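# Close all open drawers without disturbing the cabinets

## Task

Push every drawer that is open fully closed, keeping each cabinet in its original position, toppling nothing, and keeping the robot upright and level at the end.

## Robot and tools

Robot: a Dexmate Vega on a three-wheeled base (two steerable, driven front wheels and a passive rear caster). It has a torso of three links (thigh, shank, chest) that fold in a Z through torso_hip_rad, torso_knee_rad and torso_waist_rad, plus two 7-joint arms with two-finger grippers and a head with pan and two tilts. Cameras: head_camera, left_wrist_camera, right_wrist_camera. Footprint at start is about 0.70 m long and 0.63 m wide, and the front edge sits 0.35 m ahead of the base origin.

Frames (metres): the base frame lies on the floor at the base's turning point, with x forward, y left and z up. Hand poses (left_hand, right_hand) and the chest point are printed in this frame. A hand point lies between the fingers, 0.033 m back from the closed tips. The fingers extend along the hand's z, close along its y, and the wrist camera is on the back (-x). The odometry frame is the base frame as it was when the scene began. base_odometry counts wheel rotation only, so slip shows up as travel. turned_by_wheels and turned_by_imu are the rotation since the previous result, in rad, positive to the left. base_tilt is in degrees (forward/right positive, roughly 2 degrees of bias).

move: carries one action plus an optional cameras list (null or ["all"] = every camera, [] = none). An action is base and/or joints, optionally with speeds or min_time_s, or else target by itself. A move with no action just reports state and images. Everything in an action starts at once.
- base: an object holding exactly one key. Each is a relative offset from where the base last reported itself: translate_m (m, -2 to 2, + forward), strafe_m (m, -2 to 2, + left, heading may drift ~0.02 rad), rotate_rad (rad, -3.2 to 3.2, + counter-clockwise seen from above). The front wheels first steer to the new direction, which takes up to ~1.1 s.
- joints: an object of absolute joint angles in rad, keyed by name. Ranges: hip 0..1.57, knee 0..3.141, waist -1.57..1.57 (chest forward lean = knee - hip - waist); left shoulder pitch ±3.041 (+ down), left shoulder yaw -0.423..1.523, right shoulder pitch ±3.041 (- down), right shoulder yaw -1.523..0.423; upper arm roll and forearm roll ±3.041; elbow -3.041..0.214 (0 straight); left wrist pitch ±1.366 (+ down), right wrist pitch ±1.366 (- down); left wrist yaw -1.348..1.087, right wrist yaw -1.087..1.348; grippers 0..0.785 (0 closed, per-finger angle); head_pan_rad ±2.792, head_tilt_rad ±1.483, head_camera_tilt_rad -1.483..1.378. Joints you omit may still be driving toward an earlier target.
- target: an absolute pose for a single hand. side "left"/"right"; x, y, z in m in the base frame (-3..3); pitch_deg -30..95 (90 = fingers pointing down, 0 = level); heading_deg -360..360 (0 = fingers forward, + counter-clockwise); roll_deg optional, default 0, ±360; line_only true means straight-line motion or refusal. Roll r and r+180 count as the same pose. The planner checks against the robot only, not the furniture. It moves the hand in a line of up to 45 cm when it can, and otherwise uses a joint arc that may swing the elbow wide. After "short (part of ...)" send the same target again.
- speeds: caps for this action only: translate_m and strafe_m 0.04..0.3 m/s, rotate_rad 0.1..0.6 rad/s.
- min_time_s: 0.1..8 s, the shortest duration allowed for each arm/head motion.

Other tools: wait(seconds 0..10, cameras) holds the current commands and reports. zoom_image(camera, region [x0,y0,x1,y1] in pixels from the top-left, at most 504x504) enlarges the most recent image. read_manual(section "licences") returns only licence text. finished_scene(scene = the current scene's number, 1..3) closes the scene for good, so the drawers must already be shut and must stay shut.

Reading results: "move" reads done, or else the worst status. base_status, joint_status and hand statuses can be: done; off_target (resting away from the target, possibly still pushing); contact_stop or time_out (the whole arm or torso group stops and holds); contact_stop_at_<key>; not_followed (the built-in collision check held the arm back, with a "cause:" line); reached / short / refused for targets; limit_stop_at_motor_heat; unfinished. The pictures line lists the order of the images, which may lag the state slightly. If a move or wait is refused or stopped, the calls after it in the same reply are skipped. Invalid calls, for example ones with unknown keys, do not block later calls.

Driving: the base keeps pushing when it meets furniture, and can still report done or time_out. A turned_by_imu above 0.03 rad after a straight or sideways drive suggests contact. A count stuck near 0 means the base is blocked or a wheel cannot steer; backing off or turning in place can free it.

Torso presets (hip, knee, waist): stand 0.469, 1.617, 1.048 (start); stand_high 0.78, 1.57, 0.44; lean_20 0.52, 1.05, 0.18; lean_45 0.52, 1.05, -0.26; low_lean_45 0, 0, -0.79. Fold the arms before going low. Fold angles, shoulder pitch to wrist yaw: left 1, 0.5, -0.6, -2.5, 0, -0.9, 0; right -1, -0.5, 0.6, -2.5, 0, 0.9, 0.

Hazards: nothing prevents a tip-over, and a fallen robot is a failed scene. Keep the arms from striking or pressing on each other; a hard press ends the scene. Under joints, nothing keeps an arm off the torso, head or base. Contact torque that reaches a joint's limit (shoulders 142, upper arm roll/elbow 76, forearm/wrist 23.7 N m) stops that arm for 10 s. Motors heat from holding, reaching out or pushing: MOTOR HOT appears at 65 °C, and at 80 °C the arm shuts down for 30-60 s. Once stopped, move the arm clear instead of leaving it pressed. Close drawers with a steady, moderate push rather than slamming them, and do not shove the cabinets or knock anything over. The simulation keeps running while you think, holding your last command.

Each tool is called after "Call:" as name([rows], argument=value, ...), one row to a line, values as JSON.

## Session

Call:
move()

Scene clock: 0.00 s.
Joint torques (N m): no reading
Motor temperatures (°C): left_arm=[27 30 31 31 34 38 35] | right_arm=[29 28 29 31 34 34 35]
base_odometry: x=+0.000 y=+0.000 heading=+0.000
turned_by_wheels: +0.000
turned_by_imu: +0.000
base_tilt: forward=+0.7 right=-0.1
base_status: not commanded
joint_positions: torso_hip_rad=+0.469 torso_knee_rad=+1.617 torso_waist_rad=+1.048 left_shoulder_pitch_rad=+2.211 left_shoulder_yaw_rad=-0.012 left_upper_arm_roll_rad=-0.018 left_elbow_rad=-1.096 left_forearm_roll_rad=+0.000 left_wrist_pitch_rad=-0.486 left_wrist_yaw_rad=+0.003 left_gripper_rad=+0.005 right_shoulder_pitch_rad=-2.205 right_shoulder_yaw_rad=+0.017 right_upper_arm_roll_rad=+0.000 right_elbow_rad=-1.113 right_forearm_roll_rad=+0.002 right_wrist_pitch_rad=+0.507 right_wrist_yaw_rad=+0.015 right_gripper_rad=+0.005 head_pan_rad=+0.000 head_tilt_rad=+0.000 head_camera_tilt_rad=+0.000
joint_status: not commanded
chest: x=-0.0111 y=+0.0000 z=+1.4155 quat_wxyz=(+0.999, +0.000, +0.050, +0.000) (m; base frame)
left_hand: x=+0.1837 y=+0.2377 z=+0.5981 quat_wxyz=(+0.408, -0.010, +0.913, +0.007) pitch_deg=+41.8 heading_deg=+1.6 roll_deg=+0.4 back=up (m; base frame)
right_hand: x=+0.2035 y=-0.2175 z=+0.6125 quat_wxyz=(+0.429, +0.006, +0.903, +0.010) pitch_deg=+39.2 heading_deg=+1.0 roll_deg=+1.7 back=up (m; base frame)
pictures: head_camera, left_wrist_camera, right_wrist_camera
Images, in order (width x height): head_camera 896x560, left_wrist_camera 672x420, right_wrist_camera 672x420.

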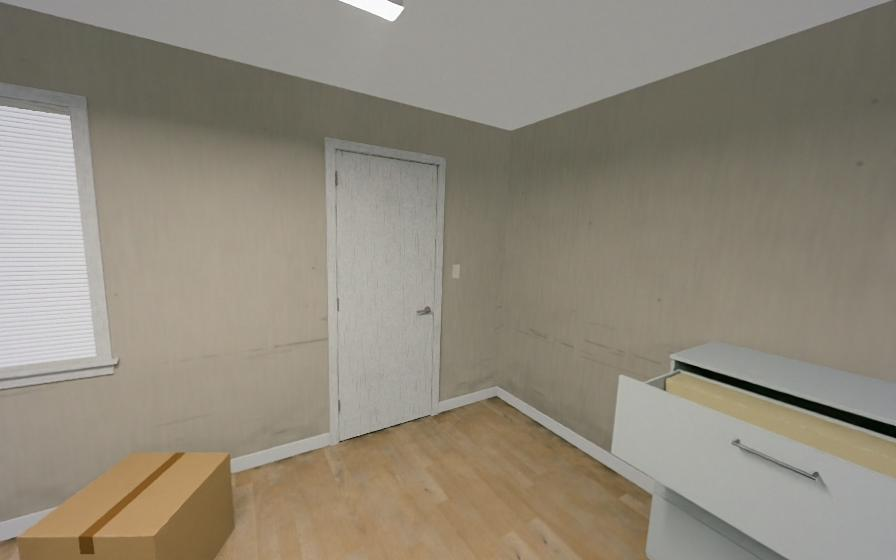

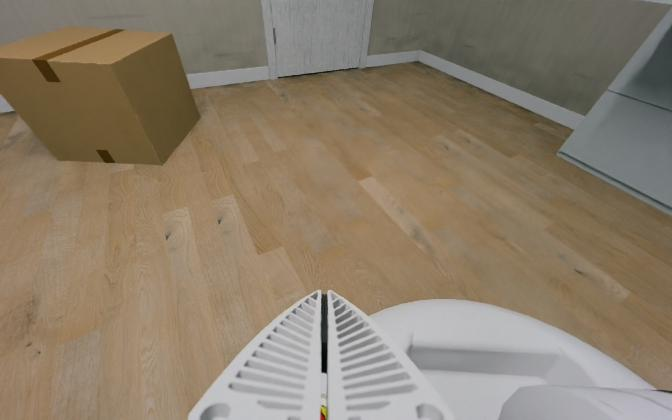

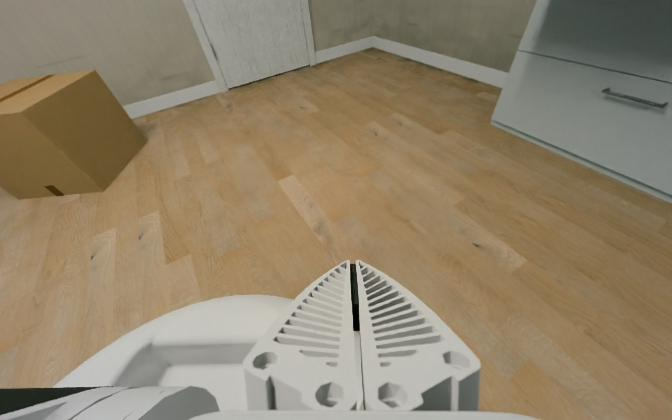

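Call:
move(joints={"head_pan_rad": -1.0, "head_camera_tilt_rad": 0.35}, cameras=["head_camera"])

Call:
move(joints={"head_pan_rad": -2.6, "head_camera_tilt_rad": 0.3}, cameras=["head_camera"])

Call:
move(joints={"head_pan_rad": 2.6, "head_camera_tilt_rad": 0.3}, cameras=["head_camera"])

Call:
move(joints={"head_pan_rad": 1.3, "head_camera_tilt_rad": 0.3}, cameras=["head_camera"])

Scene clock: 5.83 s.
Joint torques (N m): left_arm=[5.4 1.32 0.48 -5.07 -0.15 -1.69 -0.19] | right_arm=[-3.81 0.07 -0.63 -4.34 -0.07 2.29 0.22]
move: done
base_odometry: x=+0.000 y=+0.000 heading=+0.000
turned_by_wheels: +0.000
turned_by_imu: +0.001
base_tilt: forward=+0.7 right=+0.0
base_status: not commanded
joint_positions: torso_hip_rad=+0.469 torso_knee_rad=+1.617 torso_waist_rad=+1.048 left_shoulder_pitch_rad=+2.211 left_shoulder_yaw_rad=-0.012 left_upper_arm_roll_rad=-0.018 left_elbow_rad=-1.096 left_forearm_roll_rad=+0.000 left_wrist_pitch_rad=-0.486 left_wrist_yaw_rad=+0.003 left_gripper_rad=+0.005 right_shoulder_pitch_rad=-2.205 right_shoulder_yaw_rad=+0.017 right_upper_arm_roll_rad=+0.000 right_elbow_rad=-1.113 right_forearm_roll_rad=+0.002 right_wrist_pitch_rad=+0.507 right_wrist_yaw_rad=+0.015 right_gripper_rad=+0.005 head_pan_rad=-1.000 head_tilt_rad=+0.000 head_camera_tilt_rad=+0.350
joint_status: all done
chest: x=-0.0111 y=+0.0000 z=+1.4155 quat_wxyz=(+0.999, +0.000, +0.050, +0.000) (m; base frame)
left_hand: x=+0.1837 y=+0.2377 z=+0.5981 quat_wxyz=(+0.408, -0.010, +0.913, +0.007) pitch_deg=+41.8 heading_deg=+1.6 roll_deg=+0.4 back=up (m; base frame)
right_hand: x=+0.2035 y=-0.2175 z=+0.6125 quat_wxyz=(+0.429, +0.006, +0.903, +0.010) pitch_deg=+39.2 heading_deg=+1.0 roll_deg=+1.7 back=up (m; base frame)
pictures: head_camera
Images, in order (width x height): head_camera 896x560.

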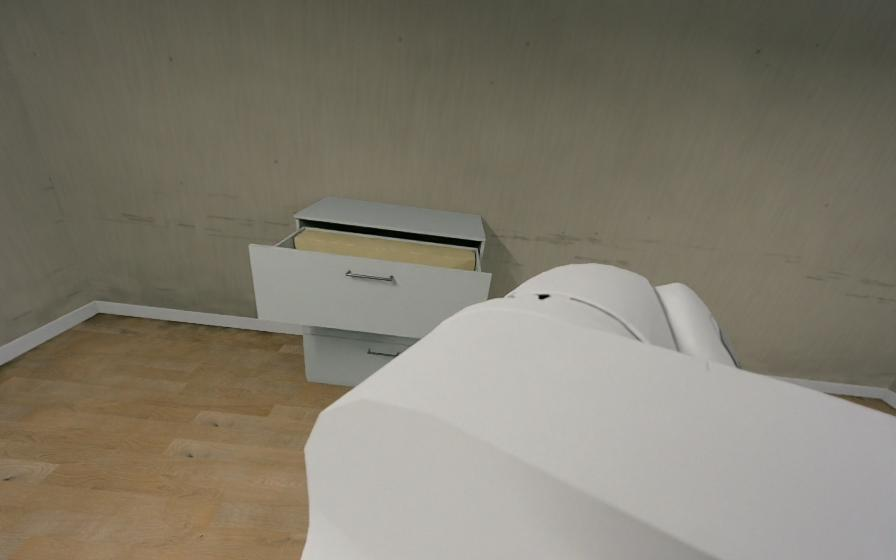

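Scene clock: 7.57 s.
Joint torques (N m): left_arm=[4.79 -3.24 0.69 -5.49 0.73 -1.98 0.02] | right_arm=[-2.34 0.55 -0.61 -4.57 -0.02 1.81 0.1]
move: done
base_odometry: x=+0.000 y=+0.000 heading=+0.000
turned_by_wheels: +0.000
turned_by_imu: +0.000
base_tilt: forward=+0.7 right=+0.0
base_status: not commanded
joint_positions: torso_hip_rad=+0.469 torso_knee_rad=+1.617 torso_waist_rad=+1.048 left_shoulder_pitch_rad=+2.211 left_shoulder_yaw_rad=-0.012 left_upper_arm_roll_rad=-0.018 left_elbow_rad=-1.096 left_forearm_roll_rad=+0.000 left_wrist_pitch_rad=-0.486 left_wrist_yaw_rad=+0.003 left_gripper_rad=+0.005 right_shoulder_pitch_rad=-2.205 right_shoulder_yaw_rad=+0.017 right_upper_arm_roll_rad=+0.000 right_elbow_rad=-1.113 right_forearm_roll_rad=+0.002 right_wrist_pitch_rad=+0.507 right_wrist_yaw_rad=+0.015 right_gripper_rad=+0.005 head_pan_rad=-2.600 head_tilt_rad=+0.000 head_camera_tilt_rad=+0.300
joint_status: all done
chest: x=-0.0111 y=+0.0000 z=+1.4155 quat_wxyz=(+0.999, +0.000, +0.050, +0.000) (m; base frame)
left_hand: x=+0.1837 y=+0.2377 z=+0.5981 quat_wxyz=(+0.408, -0.010, +0.913, +0.007) pitch_deg=+41.8 heading_deg=+1.6 roll_deg=+0.4 back=up (m; base frame)
right_hand: x=+0.2035 y=-0.2175 z=+0.6125 quat_wxyz=(+0.429, +0.006, +0.903, +0.010) pitch_deg=+39.2 heading_deg=+1.0 roll_deg=+1.7 back=up (m; base frame)
pictures: head_camera
Images, in order (width x height): head_camera 896x560.

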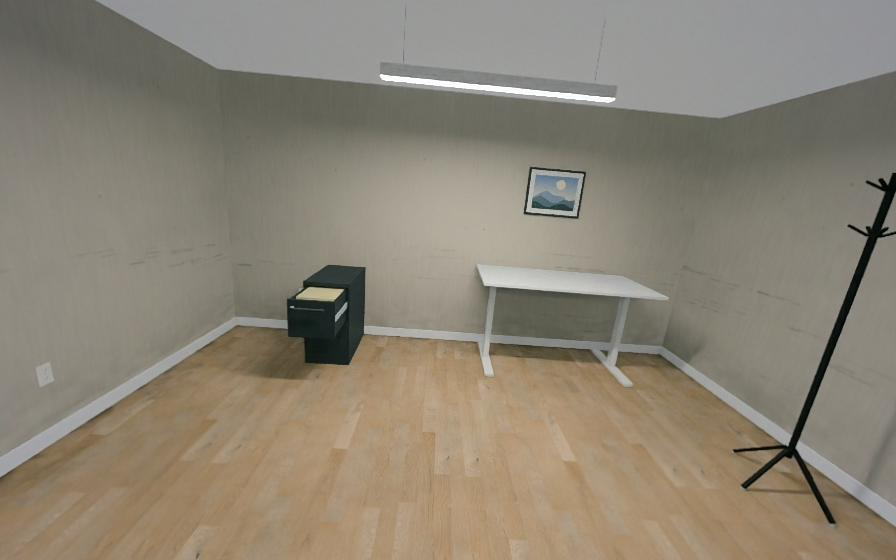

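Scene clock: 11.70 s.
Joint torques (N m): left_arm=[5.76 4.21 -0.37 -5.68 0.43 -1.88 -0.35] | right_arm=[-3.72 -0.15 -0.74 -3.88 -0.1 1.85 0.22]
move: done
base_odometry: x=+0.000 y=+0.000 heading=+0.000
turned_by_wheels: +0.000
turned_by_imu: +0.001
base_tilt: forward=+0.6 right=-0.1
base_status: not commanded
joint_positions: torso_hip_rad=+0.469 torso_knee_rad=+1.617 torso_waist_rad=+1.048 left_shoulder_pitch_rad=+2.211 left_shoulder_yaw_rad=-0.012 left_upper_arm_roll_rad=-0.018 left_elbow_rad=-1.096 left_forearm_roll_rad=+0.000 left_wrist_pitch_rad=-0.486 left_wrist_yaw_rad=+0.003 left_gripper_rad=+0.005 right_shoulder_pitch_rad=-2.205 right_shoulder_yaw_rad=+0.017 right_upper_arm_roll_rad=+0.000 right_elbow_rad=-1.113 right_forearm_roll_rad=+0.002 right_wrist_pitch_rad=+0.507 right_wrist_yaw_rad=+0.015 right_gripper_rad=+0.005 head_pan_rad=+2.600 head_tilt_rad=+0.000 head_camera_tilt_rad=+0.300
joint_status: all done
chest: x=-0.0111 y=+0.0000 z=+1.4155 quat_wxyz=(+0.999, +0.000, +0.050, +0.000) (m; base frame)
left_hand: x=+0.1837 y=+0.2377 z=+0.5981 quat_wxyz=(+0.408, -0.010, +0.913, +0.007) pitch_deg=+41.8 heading_deg=+1.6 roll_deg=+0.4 back=up (m; base frame)
right_hand: x=+0.2035 y=-0.2175 z=+0.6125 quat_wxyz=(+0.429, +0.006, +0.903, +0.010) pitch_deg=+39.2 heading_deg=+1.0 roll_deg=+1.7 back=up (m; base frame)
pictures: head_camera
Images, in order (width x height): head_camera 896x560.

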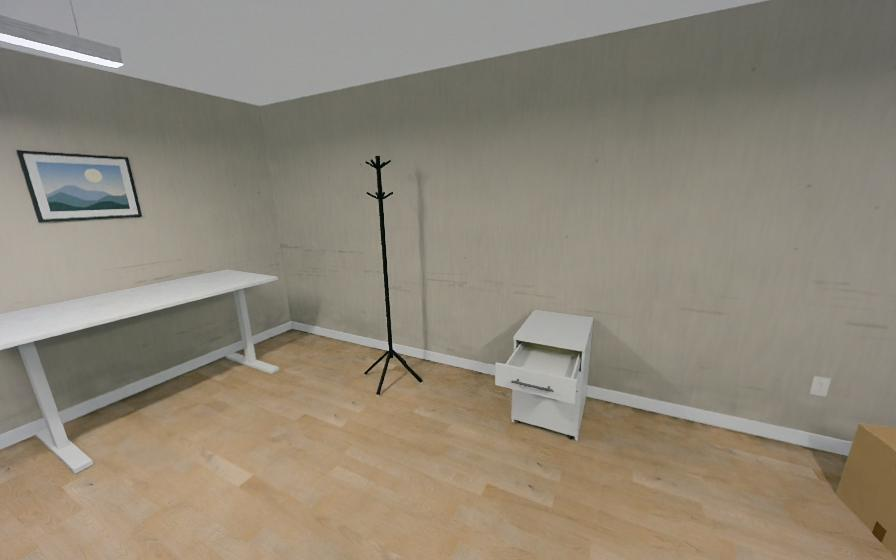

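Scene clock: 13.23 s.
Joint torques (N m): left_arm=[6.46 -0.08 1.55 -4.9 -0.66 -3.28 -0.55] | right_arm=[-3.5 -0.54 -0.79 -4.41 -0.09 2.52 0.12]
move: done
base_odometry: x=+0.000 y=+0.000 heading=+0.000
turned_by_wheels: +0.000
turned_by_imu: +0.000
base_tilt: forward=+0.7 right=-0.1
base_status: not commanded
joint_positions: torso_hip_rad=+0.469 torso_knee_rad=+1.617 torso_waist_rad=+1.048 left_shoulder_pitch_rad=+2.211 left_shoulder_yaw_rad=-0.012 left_upper_arm_roll_rad=-0.018 left_elbow_rad=-1.096 left_forearm_roll_rad=+0.000 left_wrist_pitch_rad=-0.486 left_wrist_yaw_rad=+0.003 left_gripper_rad=+0.005 right_shoulder_pitch_rad=-2.205 right_shoulder_yaw_rad=+0.017 right_upper_arm_roll_rad=+0.000 right_elbow_rad=-1.113 right_forearm_roll_rad=+0.002 right_wrist_pitch_rad=+0.507 right_wrist_yaw_rad=+0.015 right_gripper_rad=+0.005 head_pan_rad=+1.300 head_tilt_rad=+0.000 head_camera_tilt_rad=+0.300
joint_status: all done
chest: x=-0.0111 y=+0.0000 z=+1.4155 quat_wxyz=(+0.999, +0.000, +0.050, +0.000) (m; base frame)
left_hand: x=+0.1837 y=+0.2377 z=+0.5981 quat_wxyz=(+0.408, -0.010, +0.913, +0.007) pitch_deg=+41.8 heading_deg=+1.6 roll_deg=+0.4 back=up (m; base frame)
right_hand: x=+0.2035 y=-0.2175 z=+0.6125 quat_wxyz=(+0.429, +0.006, +0.903, +0.010) pitch_deg=+39.2 heading_deg=+1.0 roll_deg=+1.7 back=up (m; base frame)
pictures: head_camera
Images, in order (width x height): head_camera 896x560.

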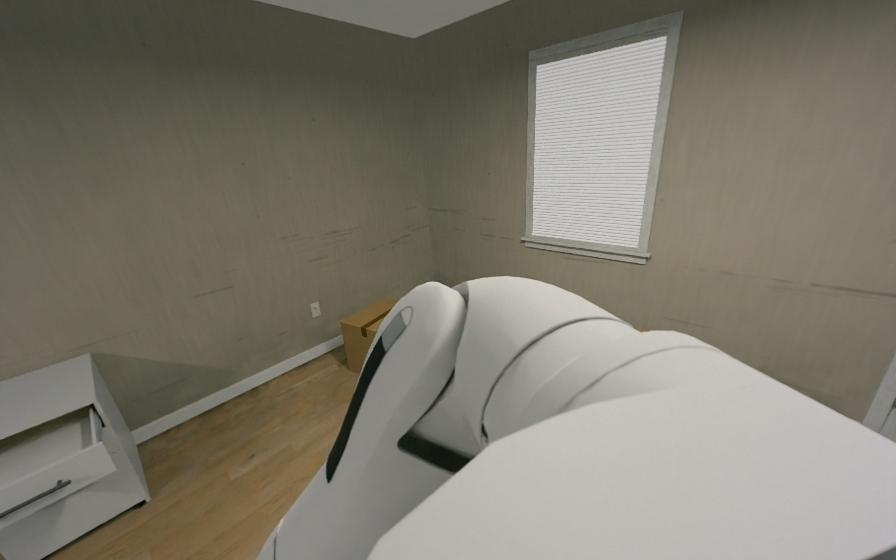

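Call:
move(joints={"right_shoulder_pitch_rad":-1,"right_shoulder_yaw_rad":-0.5,"right_upper_arm_roll_rad":0.6,"right_elbow_rad":-2.5,"right_forearm_roll_rad":0,"right_wrist_pitch_rad":0.9,"right_wrist_yaw_rad":0,"left_gripper_rad":0,"head_pan_rad":0,"head_camera_tilt_rad":0.3}, base={"rotate_rad":-1.22}, cameras=["head_camera"])

Call:
move(target={"side":"left","x":0.5,"y":0.2,"z":1.1,"pitch_deg":0,"heading_deg":0}, cameras=["head_camera"])

Scene clock: 61.23 s.
Joint torques (N m): left_arm=[2.87 1.32 0.03 -5.66 1.05 -2.39 0.32] | right_arm=[14.86 -8.24 4.41 -2.05 -0.03 -1.98 -0.43]
move: done
base_odometry: x=+0.001 y=+0.000 heading=-1.222
turned_by_wheels: -1.222
turned_by_imu: -1.197
base_tilt: forward=+0.6 right=-0.1
base_status: done
joint_positions: torso_hip_rad=+0.469 torso_knee_rad=+1.617 torso_waist_rad=+1.048 left_shoulder_pitch_rad=+2.211 left_shoulder_yaw_rad=-0.012 left_upper_arm_roll_rad=-0.018 left_elbow_rad=-1.096 left_forearm_roll_rad=+0.000 left_wrist_pitch_rad=-0.486 left_wrist_yaw_rad=+0.003 left_gripper_rad=+0.000 right_shoulder_pitch_rad=-1.006 right_shoulder_yaw_rad=-0.497 right_upper_arm_roll_rad=+0.597 right_elbow_rad=-2.494 right_forearm_roll_rad=+0.000 right_wrist_pitch_rad=+0.898 right_wrist_yaw_rad=+0.000 right_gripper_rad=+0.005 head_pan_rad=+0.000 head_tilt_rad=+0.000 head_camera_tilt_rad=+0.300
joint_status: all done
chest: x=-0.0111 y=+0.0000 z=+1.4155 quat_wxyz=(+0.999, +0.000, +0.050, +0.000) (m; base frame)
left_hand: x=+0.1837 y=+0.2377 z=+0.5981 quat_wxyz=(+0.408, -0.010, +0.913, +0.007) pitch_deg=+41.8 heading_deg=+1.6 roll_deg=+0.4 back=up (m; base frame)
right_hand: x=-0.0194 y=-0.1561 z=+1.7192 quat_wxyz=(+0.842, -0.203, -0.392, -0.309) pitch_deg=-37.5 heading_deg=+132.5 roll_deg=+7.3 back=down (m; base frame)
pictures: head_camera
Images, in order (width x height): head_camera 896x560.

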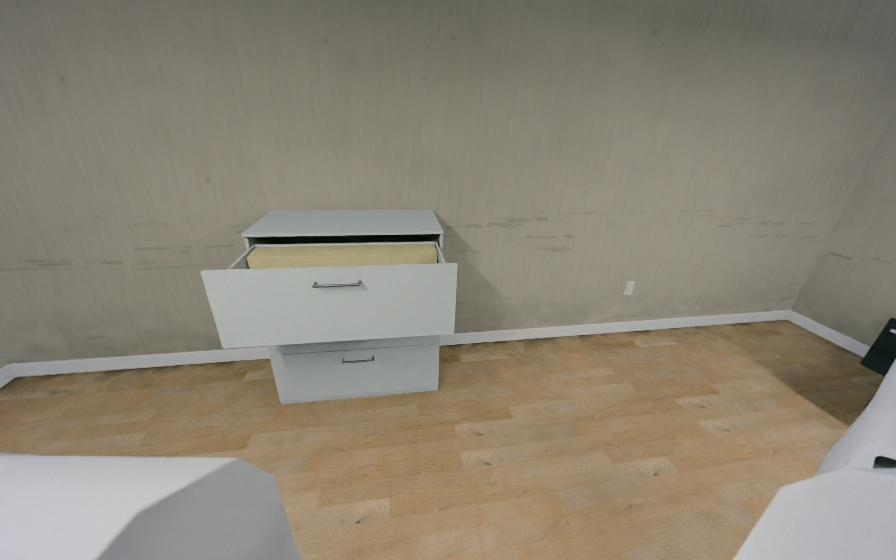

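Scene clock: 66.97 s.
Joint torques (N m): left_arm=[-6.54 4.88 -3.2 -13.94 0.69 -1.74 0.31] | right_arm=[13.92 -6.93 4.29 -2.29 0 -2.3 -0.29]
move: done
base_odometry: x=+0.001 y=+0.000 heading=-1.222
turned_by_wheels: +0.000
turned_by_imu: +0.001
base_tilt: forward=+0.6 right=+0.0
base_status: not commanded
joint_positions: torso_hip_rad=+0.469 torso_knee_rad=+1.617 torso_waist_rad=+1.048 left_shoulder_pitch_rad=+2.023 left_shoulder_yaw_rad=+0.820 left_upper_arm_roll_rad=+0.398 left_elbow_rad=-2.305 left_forearm_roll_rad=-0.384 left_wrist_pitch_rad=-0.148 left_wrist_yaw_rad=+0.768 left_gripper_rad=+0.000 right_shoulder_pitch_rad=-1.000 right_shoulder_yaw_rad=-0.500 right_upper_arm_roll_rad=+0.600 right_elbow_rad=-2.500 right_forearm_roll_rad=+0.000 right_wrist_pitch_rad=+0.900 right_wrist_yaw_rad=+0.000 right_gripper_rad=+0.005 head_pan_rad=+0.000 head_tilt_rad=+0.000 head_camera_tilt_rad=+0.300
joint_status: not commanded
chest: x=-0.0111 y=+0.0000 z=+1.4155 quat_wxyz=(+0.999, +0.000, +0.050, +0.000) (m; base frame)
left_hand: x=+0.5004 y=+0.2013 z=+1.0980 quat_wxyz=(+0.707, +0.000, +0.708, +0.001) pitch_deg=+0.1 heading_deg=+0.1 roll_deg=+0.1 back=up (m; base frame)
left_hand_status: reached (checked arc [a long move; over the whole arc the hand travels 0.66 m to end 0.59 m from its start, up to 0.13 m off the straight line; left_elbow_rad turns most, 1.22 rad; on the way or at its end the hand turns up to 42 deg from its attitude at the start], planned for 4.1 s): 2 mm and 0.1 deg off.
right_hand: x=-0.0239 y=-0.1534 z=+1.7167 quat_wxyz=(+0.839, -0.205, -0.398, -0.310) pitch_deg=-36.8 heading_deg=+132.5 roll_deg=+7.0 back=down (m; base frame)
pictures: head_camera
Images, in order (width x height): head_camera 896x560.

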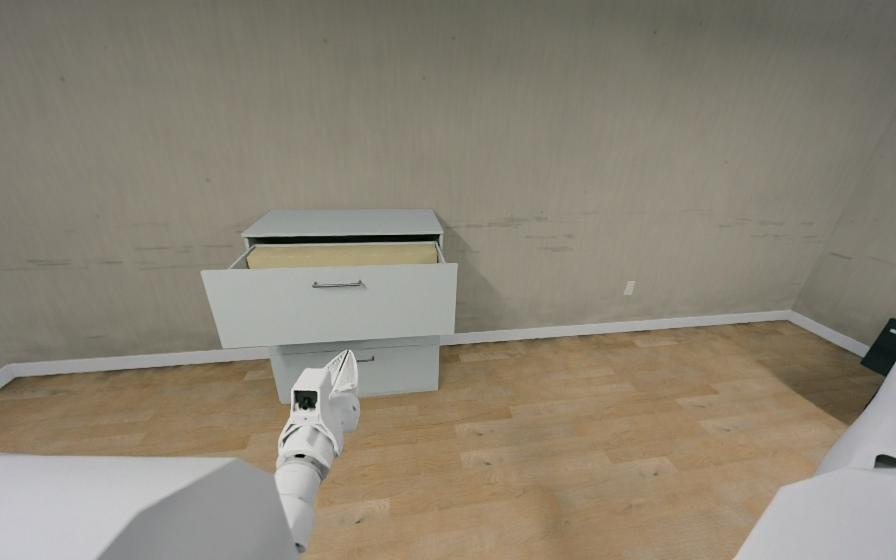

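Call:
move(base={"rotate_rad":0.135}, cameras=[])

Call:
move(target={"side":"left","x":0.6,"y":0.15,"z":0.85,"pitch_deg":20,"heading_deg":0}, cameras=[])

Call:
move(base={"strafe_m":0.18}, cameras=["head_camera"])

Scene clock: 80.17 s.
Joint torques (N m): left_arm=[-6.12 4.66 -4.24 -13.42 1.04 -3.22 0.49] | right_arm=[14.23 -7.51 4.02 -1.45 0.05 -1.49 -0.37]
move: done
base_odometry: x=+0.001 y=+0.000 heading=-1.087
turned_by_wheels: +0.135
turned_by_imu: +0.133
base_tilt: forward=+0.7 right=+0.0
base_status: done
joint_positions: torso_hip_rad=+0.469 torso_knee_rad=+1.617 torso_waist_rad=+1.048 left_shoulder_pitch_rad=+2.022 left_shoulder_yaw_rad=+0.824 left_upper_arm_roll_rad=+0.400 left_elbow_rad=-2.311 left_forearm_roll_rad=-0.386 left_wrist_pitch_rad=-0.146 left_wrist_yaw_rad=+0.772 left_gripper_rad=+0.000 right_shoulder_pitch_rad=-1.000 right_shoulder_yaw_rad=-0.500 right_upper_arm_roll_rad=+0.600 right_elbow_rad=-2.500 right_forearm_roll_rad=+0.000 right_wrist_pitch_rad=+0.900 right_wrist_yaw_rad=+0.000 right_gripper_rad=+0.005 head_pan_rad=+0.000 head_tilt_rad=+0.000 head_camera_tilt_rad=+0.300
joint_status: not commanded
chest: x=-0.0111 y=+0.0000 z=+1.4155 quat_wxyz=(+0.999, +0.000, +0.050, +0.000) (m; base frame)
left_hand: x=+0.5000 y=+0.2001 z=+1.0997 quat_wxyz=(+0.707, +0.000, +0.707, +0.000) pitch_deg=+0.0 heading_deg=+0.0 roll_deg=+0.0 back=up (m; base frame)
right_hand: x=-0.0239 y=-0.1534 z=+1.7167 quat_wxyz=(+0.839, -0.205, -0.398, -0.310) pitch_deg=-36.8 heading_deg=+132.5 roll_deg=+7.0 back=down (m; base frame)
pictures: none
No camera images: "cameras" was empty.

Scene clock: 84.40 s.
Joint torques (N m): left_arm=[-10.8 -1.53 -2.8 -12.39 0.6 -1.99 -0.07] | right_arm=[13.98 -6.34 4.12 -1 -0.1 -1.82 -0.34]
move: done
base_odometry: x=+0.001 y=+0.000 heading=-1.087
turned_by_wheels: +0.000
turned_by_imu: +0.001
base_tilt: forward=+0.7 right=-0.1
base_status: not commanded
joint_positions: torso_hip_rad=+0.469 torso_knee_rad=+1.617 torso_waist_rad=+1.048 left_shoulder_pitch_rad=+1.553 left_shoulder_yaw_rad=+0.442 left_upper_arm_roll_rad=+0.636 left_elbow_rad=-1.586 left_forearm_roll_rad=-0.510 left_wrist_pitch_rad=-0.021 left_wrist_yaw_rad=+0.575 left_gripper_rad=+0.000 right_shoulder_pitch_rad=-1.000 right_shoulder_yaw_rad=-0.500 right_upper_arm_roll_rad=+0.600 right_elbow_rad=-2.500 right_forearm_roll_rad=+0.000 right_wrist_pitch_rad=+0.900 right_wrist_yaw_rad=+0.000 right_gripper_rad=+0.005 head_pan_rad=+0.000 head_tilt_rad=+0.000 head_camera_tilt_rad=+0.300
joint_status: not commanded
chest: x=-0.0111 y=+0.0000 z=+1.4155 quat_wxyz=(+0.999, +0.000, +0.050, +0.000) (m; base frame)
left_hand: x=+0.5993 y=+0.1507 z=+0.8512 quat_wxyz=(+0.574, +0.000, +0.819, +0.000) pitch_deg=+19.9 heading_deg=+0.0 roll_deg=+0.0 back=up (m; base frame)
left_hand_status: reached (straight line, planned for 2.6 s): 2 mm and 0.1 deg off.
right_hand: x=-0.0239 y=-0.1534 z=+1.7167 quat_wxyz=(+0.839, -0.205, -0.398, -0.310) pitch_deg=-36.8 heading_deg=+132.5 roll_deg=+7.0 back=down (m; base frame)
pictures: none
No camera images: "cameras" was empty.

Scene clock: 87.33 s.
Joint torques (N m): left_arm=[-12.66 -0.91 -1.88 -11.21 1.11 -1.41 0.07] | right_arm=[14.1 -7.3 3.96 -0.33 0.11 -2.11 -0.21]
move: done
base_odometry: x=+0.160 y=+0.084 heading=-1.084
turned_by_wheels: +0.003
turned_by_imu: +0.002
base_tilt: forward=+0.6 right=-0.1
base_status: done
joint_positions: torso_hip_rad=+0.469 torso_knee_rad=+1.617 torso_waist_rad=+1.048 left_shoulder_pitch_rad=+1.550 left_shoulder_yaw_rad=+0.440 left_upper_arm_roll_rad=+0.638 left_elbow_rad=-1.580 left_forearm_roll_rad=-0.511 left_wrist_pitch_rad=-0.021 left_wrist_yaw_rad=+0.574 left_gripper_rad=+0.000 right_shoulder_pitch_rad=-1.000 right_shoulder_yaw_rad=-0.500 right_upper_arm_roll_rad=+0.600 right_elbow_rad=-2.500 right_forearm_roll_rad=+0.000 right_wrist_pitch_rad=+0.900 right_wrist_yaw_rad=+0.000 right_gripper_rad=+0.005 head_pan_rad=+0.000 head_tilt_rad=+0.000 head_camera_tilt_rad=+0.300
joint_status: not commanded
chest: x=-0.0111 y=+0.0000 z=+1.4155 quat_wxyz=(+0.999, +0.000, +0.050, +0.000) (m; base frame)
left_hand: x=+0.5999 y=+0.1502 z=+0.8498 quat_wxyz=(+0.573, +0.000, +0.819, +0.000) pitch_deg=+20.0 heading_deg=+0.0 roll_deg=+0.0 back=up (m; base frame)
right_hand: x=-0.0239 y=-0.1534 z=+1.7167 quat_wxyz=(+0.839, -0.205, -0.398, -0.310) pitch_deg=-36.8 heading_deg=+132.5 roll_deg=+7.0 back=down (m; base frame)
pictures: head_camera
Images, in order (width x height): head_camera 896x560.

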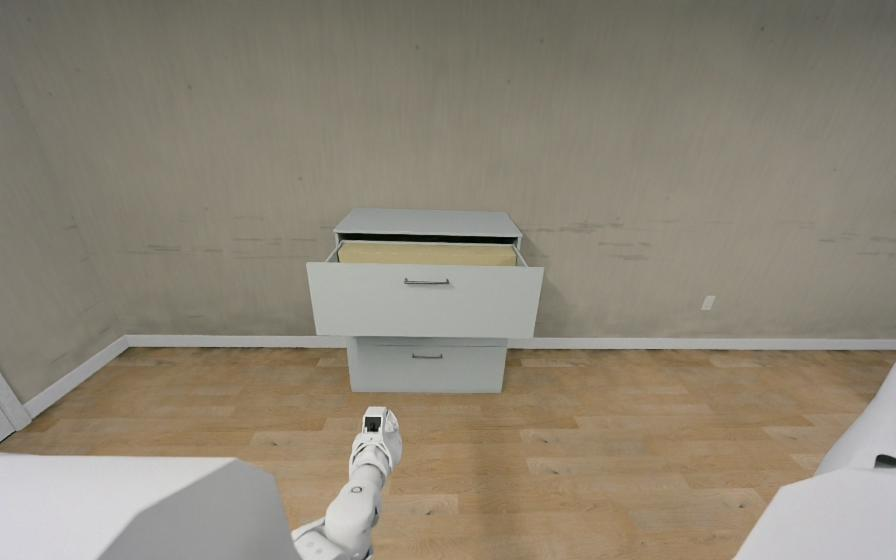

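Call:
move(base={"rotate_rad":-0.025}, cameras=[])

Call:
move(base={"translate_m":0.6}, cameras=["head_camera"])

Scene clock: 95.90 s.
Joint torques (N m): left_arm=[-9.77 -2.55 -1.38 -11.28 0.9 -2.04 -0.28] | right_arm=[13.88 -7.1 3.87 -0.82 0.26 -2.27 -0.29]
move: done
base_odometry: x=+0.160 y=+0.084 heading=-1.109
turned_by_wheels: -0.025
turned_by_imu: -0.024
base_tilt: forward=+0.7 right=-0.1
base_status: done
joint_positions: torso_hip_rad=+0.469 torso_knee_rad=+1.617 torso_waist_rad=+1.048 left_shoulder_pitch_rad=+1.550 left_shoulder_yaw_rad=+0.440 left_upper_arm_roll_rad=+0.638 left_elbow_rad=-1.580 left_forearm_roll_rad=-0.511 left_wrist_pitch_rad=-0.021 left_wrist_yaw_rad=+0.574 left_gripper_rad=+0.000 right_shoulder_pitch_rad=-1.000 right_shoulder_yaw_rad=-0.500 right_upper_arm_roll_rad=+0.600 right_elbow_rad=-2.500 right_forearm_roll_rad=+0.000 right_wrist_pitch_rad=+0.900 right_wrist_yaw_rad=+0.000 right_gripper_rad=+0.005 head_pan_rad=+0.000 head_tilt_rad=+0.000 head_camera_tilt_rad=+0.300
joint_status: not commanded
chest: x=-0.0111 y=+0.0000 z=+1.4155 quat_wxyz=(+0.999, +0.000, +0.050, +0.000) (m; base frame)
left_hand: x=+0.5999 y=+0.1501 z=+0.8498 quat_wxyz=(+0.573, +0.000, +0.819, +0.000) pitch_deg=+20.0 heading_deg=+0.0 roll_deg=+0.0 back=up (m; base frame)
right_hand: x=-0.0239 y=-0.1534 z=+1.7167 quat_wxyz=(+0.839, -0.205, -0.398, -0.310) pitch_deg=-36.8 heading_deg=+132.5 roll_deg=+7.0 back=down (m; base frame)
pictures: none
No camera images: "cameras" was empty.

Scene clock: 99.70 s.
Joint torques (N m): left_arm=[-10.5 -1.07 -8.95 -11.58 0.5 -2.26 0.04] | right_arm=[14.05 -6.87 3.47 -0.81 0.22 -2.44 -0.41]
move: done
base_odometry: x=+0.429 y=-0.452 heading=-1.110
turned_by_wheels: +0.000
turned_by_imu: +0.000
base_tilt: forward=+0.6 right=+0.0
base_status: done
joint_positions: torso_hip_rad=+0.469 torso_knee_rad=+1.617 torso_waist_rad=+1.048 left_shoulder_pitch_rad=+1.550 left_shoulder_yaw_rad=+0.440 left_upper_arm_roll_rad=+0.638 left_elbow_rad=-1.580 left_forearm_roll_rad=-0.511 left_wrist_pitch_rad=-0.021 left_wrist_yaw_rad=+0.574 left_gripper_rad=+0.000 right_shoulder_pitch_rad=-1.000 right_shoulder_yaw_rad=-0.500 right_upper_arm_roll_rad=+0.600 right_elbow_rad=-2.500 right_forearm_roll_rad=+0.000 right_wrist_pitch_rad=+0.900 right_wrist_yaw_rad=+0.000 right_gripper_rad=+0.005 head_pan_rad=+0.000 head_tilt_rad=+0.000 head_camera_tilt_rad=+0.300
joint_status: not commanded
chest: x=-0.0110 y=+0.0000 z=+1.4155 quat_wxyz=(+0.999, +0.000, +0.050, +0.000) (m; base frame)
left_hand: x=+0.5998 y=+0.1500 z=+0.8495 quat_wxyz=(+0.573, +0.000, +0.819, +0.000) pitch_deg=+20.1 heading_deg=+0.0 roll_deg=+0.0 back=up (m; base frame)
right_hand: x=-0.0237 y=-0.1534 z=+1.7167 quat_wxyz=(+0.839, -0.205, -0.398, -0.310) pitch_deg=-36.8 heading_deg=+132.5 roll_deg=+7.0 back=down (m; base frame)
pictures: head_camera
Images, in order (width x height): head_camera 896x560.

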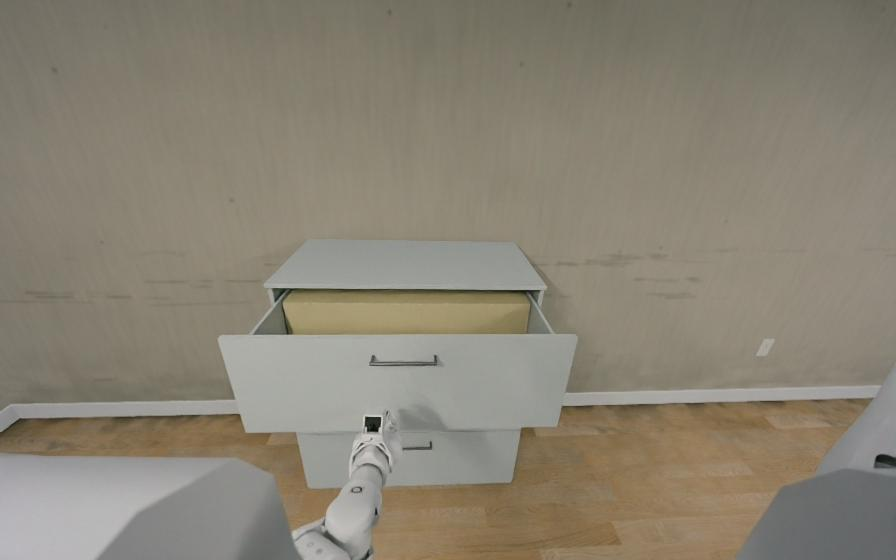

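Call:
move(base={"rotate_rad":0.015}, cameras=[])

Call:
move(base={"translate_m":0.44}, speeds={"translate_m":0.1}, cameras=["head_camera"])

Scene clock: 106.13 s.
Joint torques (N m): left_arm=[-9.47 -2.99 -7 -12.77 0.59 -2.72 -0.62] | right_arm=[13.38 -6.97 3.61 -0.81 0.28 -1.75 -0.2]
move: done
base_odometry: x=+0.429 y=-0.452 heading=-1.095
turned_by_wheels: +0.015
turned_by_imu: +0.014
base_tilt: forward=+0.6 right=+0.0
base_status: done
joint_positions: torso_hip_rad=+0.469 torso_knee_rad=+1.617 torso_waist_rad=+1.048 left_shoulder_pitch_rad=+1.550 left_shoulder_yaw_rad=+0.440 left_upper_arm_roll_rad=+0.638 left_elbow_rad=-1.580 left_forearm_roll_rad=-0.511 left_wrist_pitch_rad=-0.021 left_wrist_yaw_rad=+0.574 left_gripper_rad=+0.000 right_shoulder_pitch_rad=-1.000 right_shoulder_yaw_rad=-0.500 right_upper_arm_roll_rad=+0.600 right_elbow_rad=-2.500 right_forearm_roll_rad=+0.000 right_wrist_pitch_rad=+0.900 right_wrist_yaw_rad=+0.000 right_gripper_rad=+0.005 head_pan_rad=+0.000 head_tilt_rad=+0.000 head_camera_tilt_rad=+0.300
joint_status: not commanded
chest: x=-0.0110 y=+0.0000 z=+1.4155 quat_wxyz=(+0.999, +0.000, +0.050, +0.000) (m; base frame)
left_hand: x=+0.5998 y=+0.1500 z=+0.8495 quat_wxyz=(+0.573, +0.000, +0.819, +0.000) pitch_deg=+20.1 heading_deg=+0.0 roll_deg=+0.0 back=up (m; base frame)
right_hand: x=-0.0237 y=-0.1534 z=+1.7167 quat_wxyz=(+0.839, -0.205, -0.398, -0.310) pitch_deg=-36.8 heading_deg=+132.5 roll_deg=+7.0 back=down (m; base frame)
pictures: none
No camera images: "cameras" was empty.

Scene clock: 112.50 s.
Joint torques (N m): left_arm=[-83.98 16.77 -103.03 -3.75 4.93 -13.76 19.65] | right_arm=[14.15 -6.52 3.47 -0.9 0.2 -1.76 -0.24]
move: done
base_odometry: x=+0.631 y=-0.842 heading=-1.095
turned_by_wheels: +0.000
turned_by_imu: +0.099
base_tilt: forward=+0.5 right=+0.1
base_status: done
joint_positions: torso_hip_rad=+0.470 torso_knee_rad=+1.616 torso_waist_rad=+1.048 left_shoulder_pitch_rad=+1.553 left_shoulder_yaw_rad=+0.439 left_upper_arm_roll_rad=+0.644 left_elbow_rad=-1.581 left_forearm_roll_rad=-0.512 left_wrist_pitch_rad=-0.017 left_wrist_yaw_rad=+0.570 left_gripper_rad=+0.000 right_shoulder_pitch_rad=-1.000 right_shoulder_yaw_rad=-0.500 right_upper_arm_roll_rad=+0.600 right_elbow_rad=-2.500 right_forearm_roll_rad=+0.000 right_wrist_pitch_rad=+0.900 right_wrist_yaw_rad=+0.000 right_gripper_rad=+0.005 head_pan_rad=+0.000 head_tilt_rad=+0.000 head_camera_tilt_rad=+0.300
joint_status: not commanded
chest: x=-0.0133 y=+0.0000 z=+1.4156 quat_wxyz=(+0.999, +0.000, +0.049, +0.000) (m; base frame)
left_hand: x=+0.5944 y=+0.1443 z=+0.8461 quat_wxyz=(+0.570, +0.003, +0.822, -0.004) pitch_deg=+20.5 heading_deg=-0.6 roll_deg=-0.1 back=up (m; base frame)
right_hand: x=-0.0267 y=-0.1534 z=+1.7168 quat_wxyz=(+0.838, -0.204, -0.399, -0.310) pitch_deg=-36.7 heading_deg=+132.6 roll_deg=+6.8 back=down (m; base frame)
pictures: head_camera
Images, in order (width x height): head_camera 896x560.

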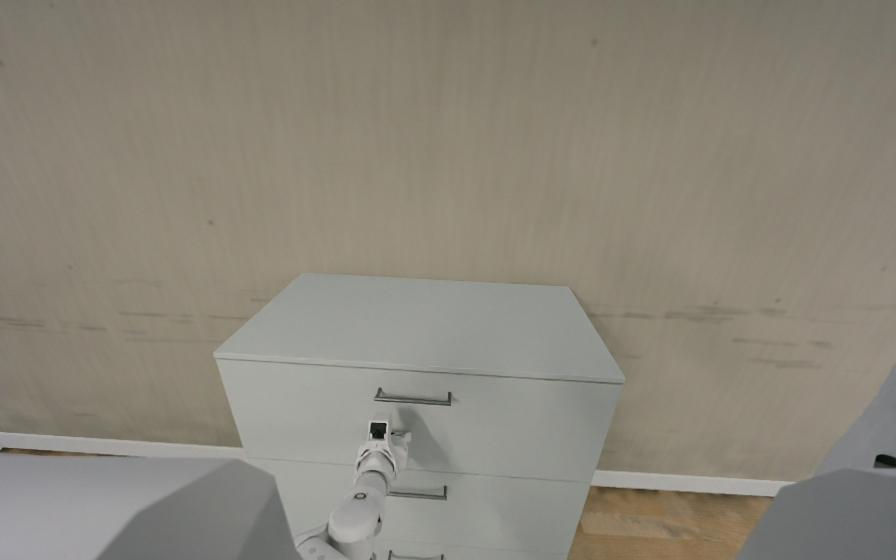

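Call:
move(base={"translate_m":-0.6}, cameras=["head_camera"])

Scene clock: 118.97 s.
Joint torques (N m): left_arm=[-10.52 0.78 -8.23 -15.27 1.38 -2.88 0.33] | right_arm=[14.22 -6.63 3.65 -0.99 0.27 -2.31 -0.07]
Motor temperatures (°C): left_arm=[34 30 40 32 35 43 38] | right_arm=[30 28 29 31 34 35 35]
move: done
base_odometry: x=+0.355 y=-0.309 heading=-1.095
turned_by_wheels: +0.000
turned_by_imu: +0.003
base_tilt: forward=+0.6 right=-0.1
base_status: done
joint_positions: torso_hip_rad=+0.469 torso_knee_rad=+1.617 torso_waist_rad=+1.048 left_shoulder_pitch_rad=+1.550 left_shoulder_yaw_rad=+0.440 left_upper_arm_roll_rad=+0.638 left_elbow_rad=-1.580 left_forearm_roll_rad=-0.511 left_wrist_pitch_rad=-0.021 left_wrist_yaw_rad=+0.574 left_gripper_rad=+0.000 right_shoulder_pitch_rad=-1.000 right_shoulder_yaw_rad=-0.500 right_upper_arm_roll_rad=+0.600 right_elbow_rad=-2.500 right_forearm_roll_rad=+0.000 right_wrist_pitch_rad=+0.900 right_wrist_yaw_rad=+0.000 right_gripper_rad=+0.005 head_pan_rad=+0.000 head_tilt_rad=+0.000 head_camera_tilt_rad=+0.300
joint_status: not commanded
chest: x=-0.0111 y=+0.0000 z=+1.4155 quat_wxyz=(+0.999, +0.000, +0.050, +0.000) (m; base frame)
left_hand: x=+0.5997 y=+0.1499 z=+0.8496 quat_wxyz=(+0.573, +0.000, +0.819, +0.000) pitch_deg=+20.0 heading_deg=+0.0 roll_deg=+0.0 back=up (m; base frame)
right_hand: x=-0.0239 y=-0.1534 z=+1.7167 quat_wxyz=(+0.839, -0.205, -0.398, -0.310) pitch_deg=-36.8 heading_deg=+132.5 roll_deg=+7.0 back=down (m; base frame)
pictures: head_camera
Images, in order (width x height): head_camera 896x560.

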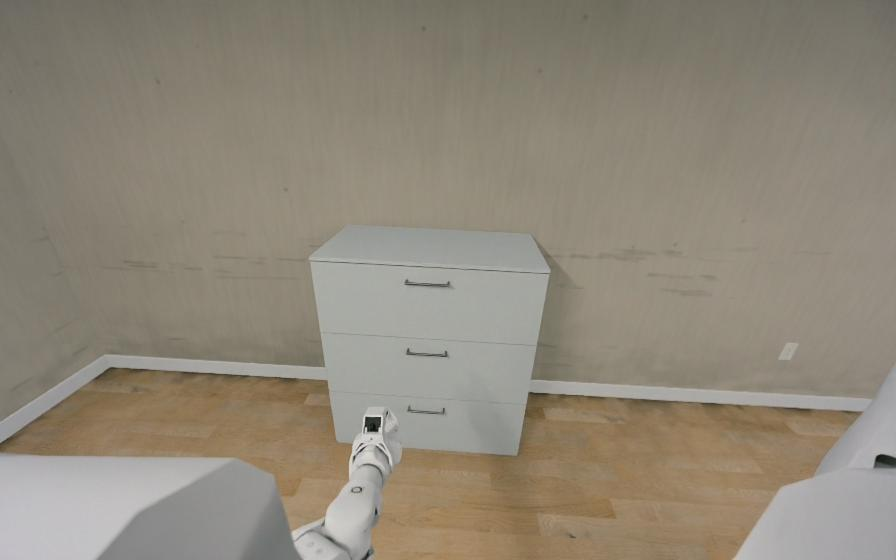

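Call:
zoom_image(camera="head_camera", region=[290, 210, 570, 470])

Scaled by 1.800 from the camera's 896x560 image, which has a finer 960x600 frame.

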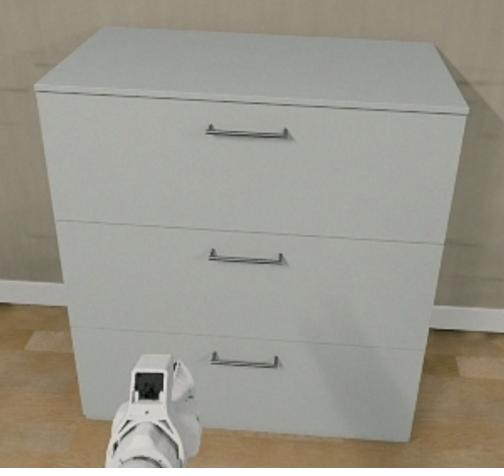

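Call:
move(base={"rotate_rad":-1.69}, cameras=["head_camera"])

Scene clock: 136.80 s.
Joint torques (N m): left_arm=[-12.05 2.72 -7.83 -14.32 0.95 -2.07 -0.02] | right_arm=[14.16 -6.5 3.26 -1.53 0.27 -2.4 -0.16]
move: done
base_odometry: x=+0.356 y=-0.311 heading=-2.787
turned_by_wheels: -1.692
turned_by_imu: -1.656
base_tilt: forward=+0.6 right=-0.1
base_status: done
joint_positions: torso_hip_rad=+0.469 torso_knee_rad=+1.617 torso_waist_rad=+1.048 left_shoulder_pitch_rad=+1.550 left_shoulder_yaw_rad=+0.440 left_upper_arm_roll_rad=+0.638 left_elbow_rad=-1.580 left_forearm_roll_rad=-0.511 left_wrist_pitch_rad=-0.021 left_wrist_yaw_rad=+0.574 left_gripper_rad=+0.000 right_shoulder_pitch_rad=-1.000 right_shoulder_yaw_rad=-0.500 right_upper_arm_roll_rad=+0.600 right_elbow_rad=-2.500 right_forearm_roll_rad=+0.000 right_wrist_pitch_rad=+0.900 right_wrist_yaw_rad=+0.000 right_gripper_rad=+0.005 head_pan_rad=+0.000 head_tilt_rad=+0.000 head_camera_tilt_rad=+0.300
joint_status: not commanded
chest: x=-0.0111 y=+0.0000 z=+1.4155 quat_wxyz=(+0.999, +0.000, +0.050, +0.000) (m; base frame)
left_hand: x=+0.5997 y=+0.1499 z=+0.8496 quat_wxyz=(+0.573, +0.000, +0.819, +0.000) pitch_deg=+20.0 heading_deg=+0.0 roll_deg=+0.0 back=up (m; base frame)
right_hand: x=-0.0239 y=-0.1534 z=+1.7167 quat_wxyz=(+0.839, -0.205, -0.398, -0.310) pitch_deg=-36.8 heading_deg=+132.5 roll_deg=+7.0 back=down (m; base frame)
pictures: head_camera
Images, in order (width x height): head_camera 896x560.

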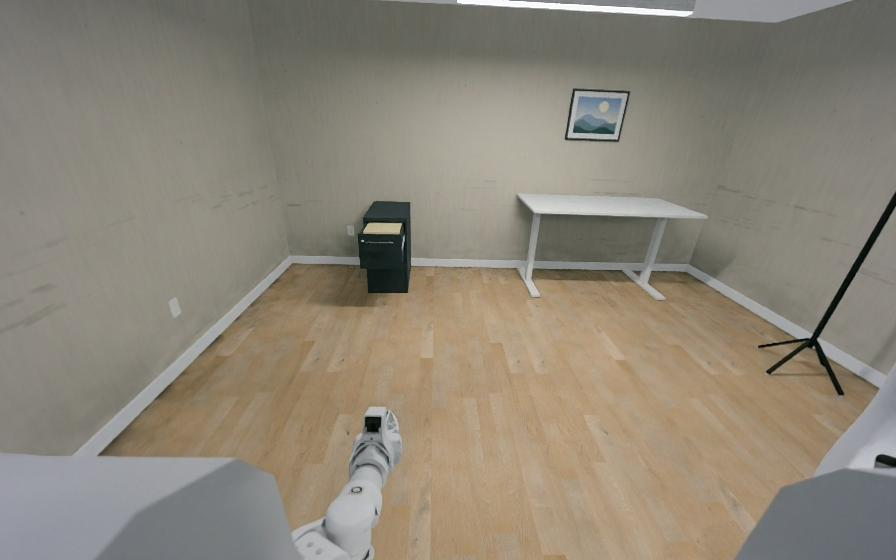

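Call:
zoom_image(camera="head_camera", region=[310, 180, 460, 310])

Scaled by 3.360 from the camera's 896x560 image, which has a finer 960x600 frame.

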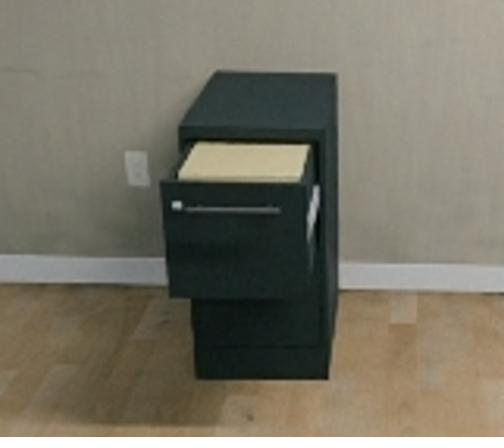

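Call:
move(target={"side":"left","x":0.52,"y":0.15,"z":1.05,"pitch_deg":0,"heading_deg":0}, cameras=[])

Call:
move(base={"rotate_rad":-0.04}, cameras=[])

Call:
move(base={"strafe_m":0.64}, cameras=[])

Call:
move(base={"translate_m":1.3}, cameras=["head_camera"])

Scene clock: 161.77 s.
Joint torques (N m): left_arm=[-1 3.48 -8.56 -15.07 1.73 -1.62 0.45] | right_arm=[14.17 -6.06 3.35 -0.54 0.31 -2.39 -0.22]
Motor temperatures (°C): left_arm=[30 30 34 32 34 40 36] | right_arm=[31 28 29 31 34 35 35]
move: done
base_odometry: x=+0.356 y=-0.311 heading=-2.787
turned_by_wheels: +0.000
turned_by_imu: +0.001
base_tilt: forward=+0.6 right=-0.1
base_status: not commanded
joint_positions: torso_hip_rad=+0.469 torso_knee_rad=+1.617 torso_waist_rad=+1.048 left_shoulder_pitch_rad=+1.837 left_shoulder_yaw_rad=+0.647 left_upper_arm_roll_rad=+0.603 left_elbow_rad=-2.080 left_forearm_roll_rad=-0.270 left_wrist_pitch_rad=-0.169 left_wrist_yaw_rad=+0.774 left_gripper_rad=+0.000 right_shoulder_pitch_rad=-1.000 right_shoulder_yaw_rad=-0.500 right_upper_arm_roll_rad=+0.600 right_elbow_rad=-2.500 right_forearm_roll_rad=+0.000 right_wrist_pitch_rad=+0.900 right_wrist_yaw_rad=+0.000 right_gripper_rad=+0.005 head_pan_rad=+0.000 head_tilt_rad=+0.000 head_camera_tilt_rad=+0.300
joint_status: not commanded
chest: x=-0.0111 y=+0.0000 z=+1.4155 quat_wxyz=(+0.999, +0.000, +0.050, +0.000) (m; base frame)
left_hand: x=+0.5212 y=+0.1500 z=+1.0470 quat_wxyz=(+0.705, +0.000, +0.709, +0.000) pitch_deg=+0.3 heading_deg=+0.0 roll_deg=+0.0 back=up (m; base frame)
left_hand_status: reached (straight line, planned for 1.9 s): 3 mm and 0.3 deg off.
right_hand: x=-0.0239 y=-0.1534 z=+1.7167 quat_wxyz=(+0.839, -0.205, -0.398, -0.310) pitch_deg=-36.8 heading_deg=+132.5 roll_deg=+7.0 back=down (m; base frame)
pictures: none
No camera images: "cameras" was empty.

Scene clock: 162.57 s.
Joint torques (N m): left_arm=[-0.46 7.56 -8.3 -12.94 1.02 -2.5 0.78] | right_arm=[14.15 -7.41 3.45 -0.94 0.35 -2.08 -0.1]
move: done
base_odometry: x=+0.356 y=-0.311 heading=-2.827
turned_by_wheels: -0.040
turned_by_imu: -0.039
base_tilt: forward=+0.7 right=-0.1
base_status: done
joint_positions: torso_hip_rad=+0.469 torso_knee_rad=+1.617 torso_waist_rad=+1.048 left_shoulder_pitch_rad=+1.840 left_shoulder_yaw_rad=+0.649 left_upper_arm_roll_rad=+0.603 left_elbow_rad=-2.085 left_forearm_roll_rad=-0.268 left_wrist_pitch_rad=-0.171 left_wrist_yaw_rad=+0.776 left_gripper_rad=+0.000 right_shoulder_pitch_rad=-1.000 right_shoulder_yaw_rad=-0.500 right_upper_arm_roll_rad=+0.600 right_elbow_rad=-2.500 right_forearm_roll_rad=+0.000 right_wrist_pitch_rad=+0.900 right_wrist_yaw_rad=+0.000 right_gripper_rad=+0.005 head_pan_rad=+0.000 head_tilt_rad=+0.000 head_camera_tilt_rad=+0.300
joint_status: not commanded
chest: x=-0.0111 y=+0.0000 z=+1.4155 quat_wxyz=(+0.999, +0.000, +0.050, +0.000) (m; base frame)
left_hand: x=+0.5202 y=+0.1499 z=+1.0491 quat_wxyz=(+0.707, +0.000, +0.708, +0.000) pitch_deg=+0.1 heading_deg=+0.0 roll_deg=+0.0 back=up (m; base frame)
right_hand: x=-0.0239 y=-0.1534 z=+1.7167 quat_wxyz=(+0.839, -0.205, -0.398, -0.310) pitch_deg=-36.8 heading_deg=+132.5 roll_deg=+7.0 back=down (m; base frame)
pictures: none
No camera images: "cameras" was empty.

Scene clock: 167.27 s.
Joint torques (N m): left_arm=[-0.4 3.66 -6.57 -13.88 1.26 -2.69 0.33] | right_arm=[13.61 -6.51 3.55 -1.05 0.24 -2.34 -0.28]
move: done
base_odometry: x=+0.558 y=-0.916 heading=-2.817
turned_by_wheels: +0.009
turned_by_imu: +0.005
base_tilt: forward=+0.7 right=-0.1
base_status: done
joint_positions: torso_hip_rad=+0.469 torso_knee_rad=+1.617 torso_waist_rad=+1.048 left_shoulder_pitch_rad=+1.841 left_shoulder_yaw_rad=+0.649 left_upper_arm_roll_rad=+0.603 left_elbow_rad=-2.086 left_forearm_roll_rad=-0.267 left_wrist_pitch_rad=-0.171 left_wrist_yaw_rad=+0.777 left_gripper_rad=+0.000 right_shoulder_pitch_rad=-1.000 right_shoulder_yaw_rad=-0.500 right_upper_arm_roll_rad=+0.600 right_elbow_rad=-2.500 right_forearm_roll_rad=+0.000 right_wrist_pitch_rad=+0.900 right_wrist_yaw_rad=+0.000 right_gripper_rad=+0.005 head_pan_rad=+0.000 head_tilt_rad=+0.000 head_camera_tilt_rad=+0.300
joint_status: not commanded
chest: x=-0.0111 y=+0.0000 z=+1.4155 quat_wxyz=(+0.999, +0.000, +0.050, +0.000) (m; base frame)
left_hand: x=+0.5200 y=+0.1499 z=+1.0497 quat_wxyz=(+0.707, +0.000, +0.707, +0.000) pitch_deg=+0.0 heading_deg=+0.0 roll_deg=+0.0 back=up (m; base frame)
right_hand: x=-0.0239 y=-0.1534 z=+1.7167 quat_wxyz=(+0.839, -0.205, -0.398, -0.310) pitch_deg=-36.8 heading_deg=+132.5 roll_deg=+7.0 back=down (m; base frame)
pictures: none
No camera images: "cameras" was empty.

Scene clock: 173.77 s.
Joint torques (N m): left_arm=[-1.19 1.4 -6.92 -14.93 1.31 -3.13 0.17] | right_arm=[12.83 -5.97 3.56 -0.01 0.24 -1.87 -0.3]
move: done
base_odometry: x=-0.673 y=-1.334 heading=-2.818
turned_by_wheels: +0.000
turned_by_imu: +0.000
base_tilt: forward=+0.7 right=-0.1
base_status: done
joint_positions: torso_hip_rad=+0.469 torso_knee_rad=+1.617 torso_waist_rad=+1.048 left_shoulder_pitch_rad=+1.841 left_shoulder_yaw_rad=+0.649 left_upper_arm_roll_rad=+0.603 left_elbow_rad=-2.086 left_forearm_roll_rad=-0.267 left_wrist_pitch_rad=-0.171 left_wrist_yaw_rad=+0.777 left_gripper_rad=+0.000 right_shoulder_pitch_rad=-1.000 right_shoulder_yaw_rad=-0.500 right_upper_arm_roll_rad=+0.600 right_elbow_rad=-2.500 right_forearm_roll_rad=+0.000 right_wrist_pitch_rad=+0.900 right_wrist_yaw_rad=+0.000 right_gripper_rad=+0.005 head_pan_rad=+0.000 head_tilt_rad=+0.000 head_camera_tilt_rad=+0.300
joint_status: not commanded
chest: x=-0.0110 y=+0.0000 z=+1.4155 quat_wxyz=(+0.999, +0.000, +0.050, +0.000) (m; base frame)
left_hand: x=+0.5200 y=+0.1499 z=+1.0497 quat_wxyz=(+0.707, +0.000, +0.707, +0.000) pitch_deg=+0.0 heading_deg=+0.0 roll_deg=+0.0 back=up (m; base frame)
right_hand: x=-0.0238 y=-0.1534 z=+1.7167 quat_wxyz=(+0.839, -0.205, -0.398, -0.310) pitch_deg=-36.8 heading_deg=+132.5 roll_deg=+7.0 back=down (m; base frame)
pictures: head_camera
Images, in order (width x height): head_camera 896x560.

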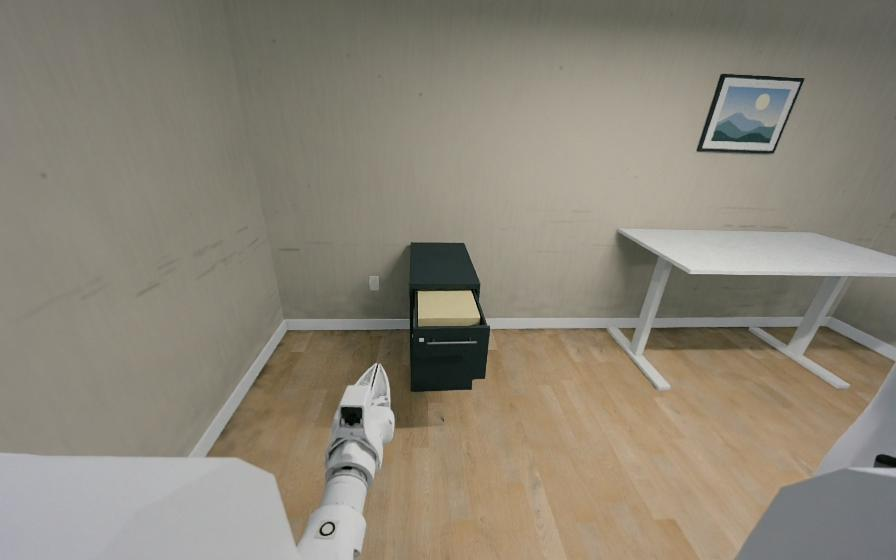

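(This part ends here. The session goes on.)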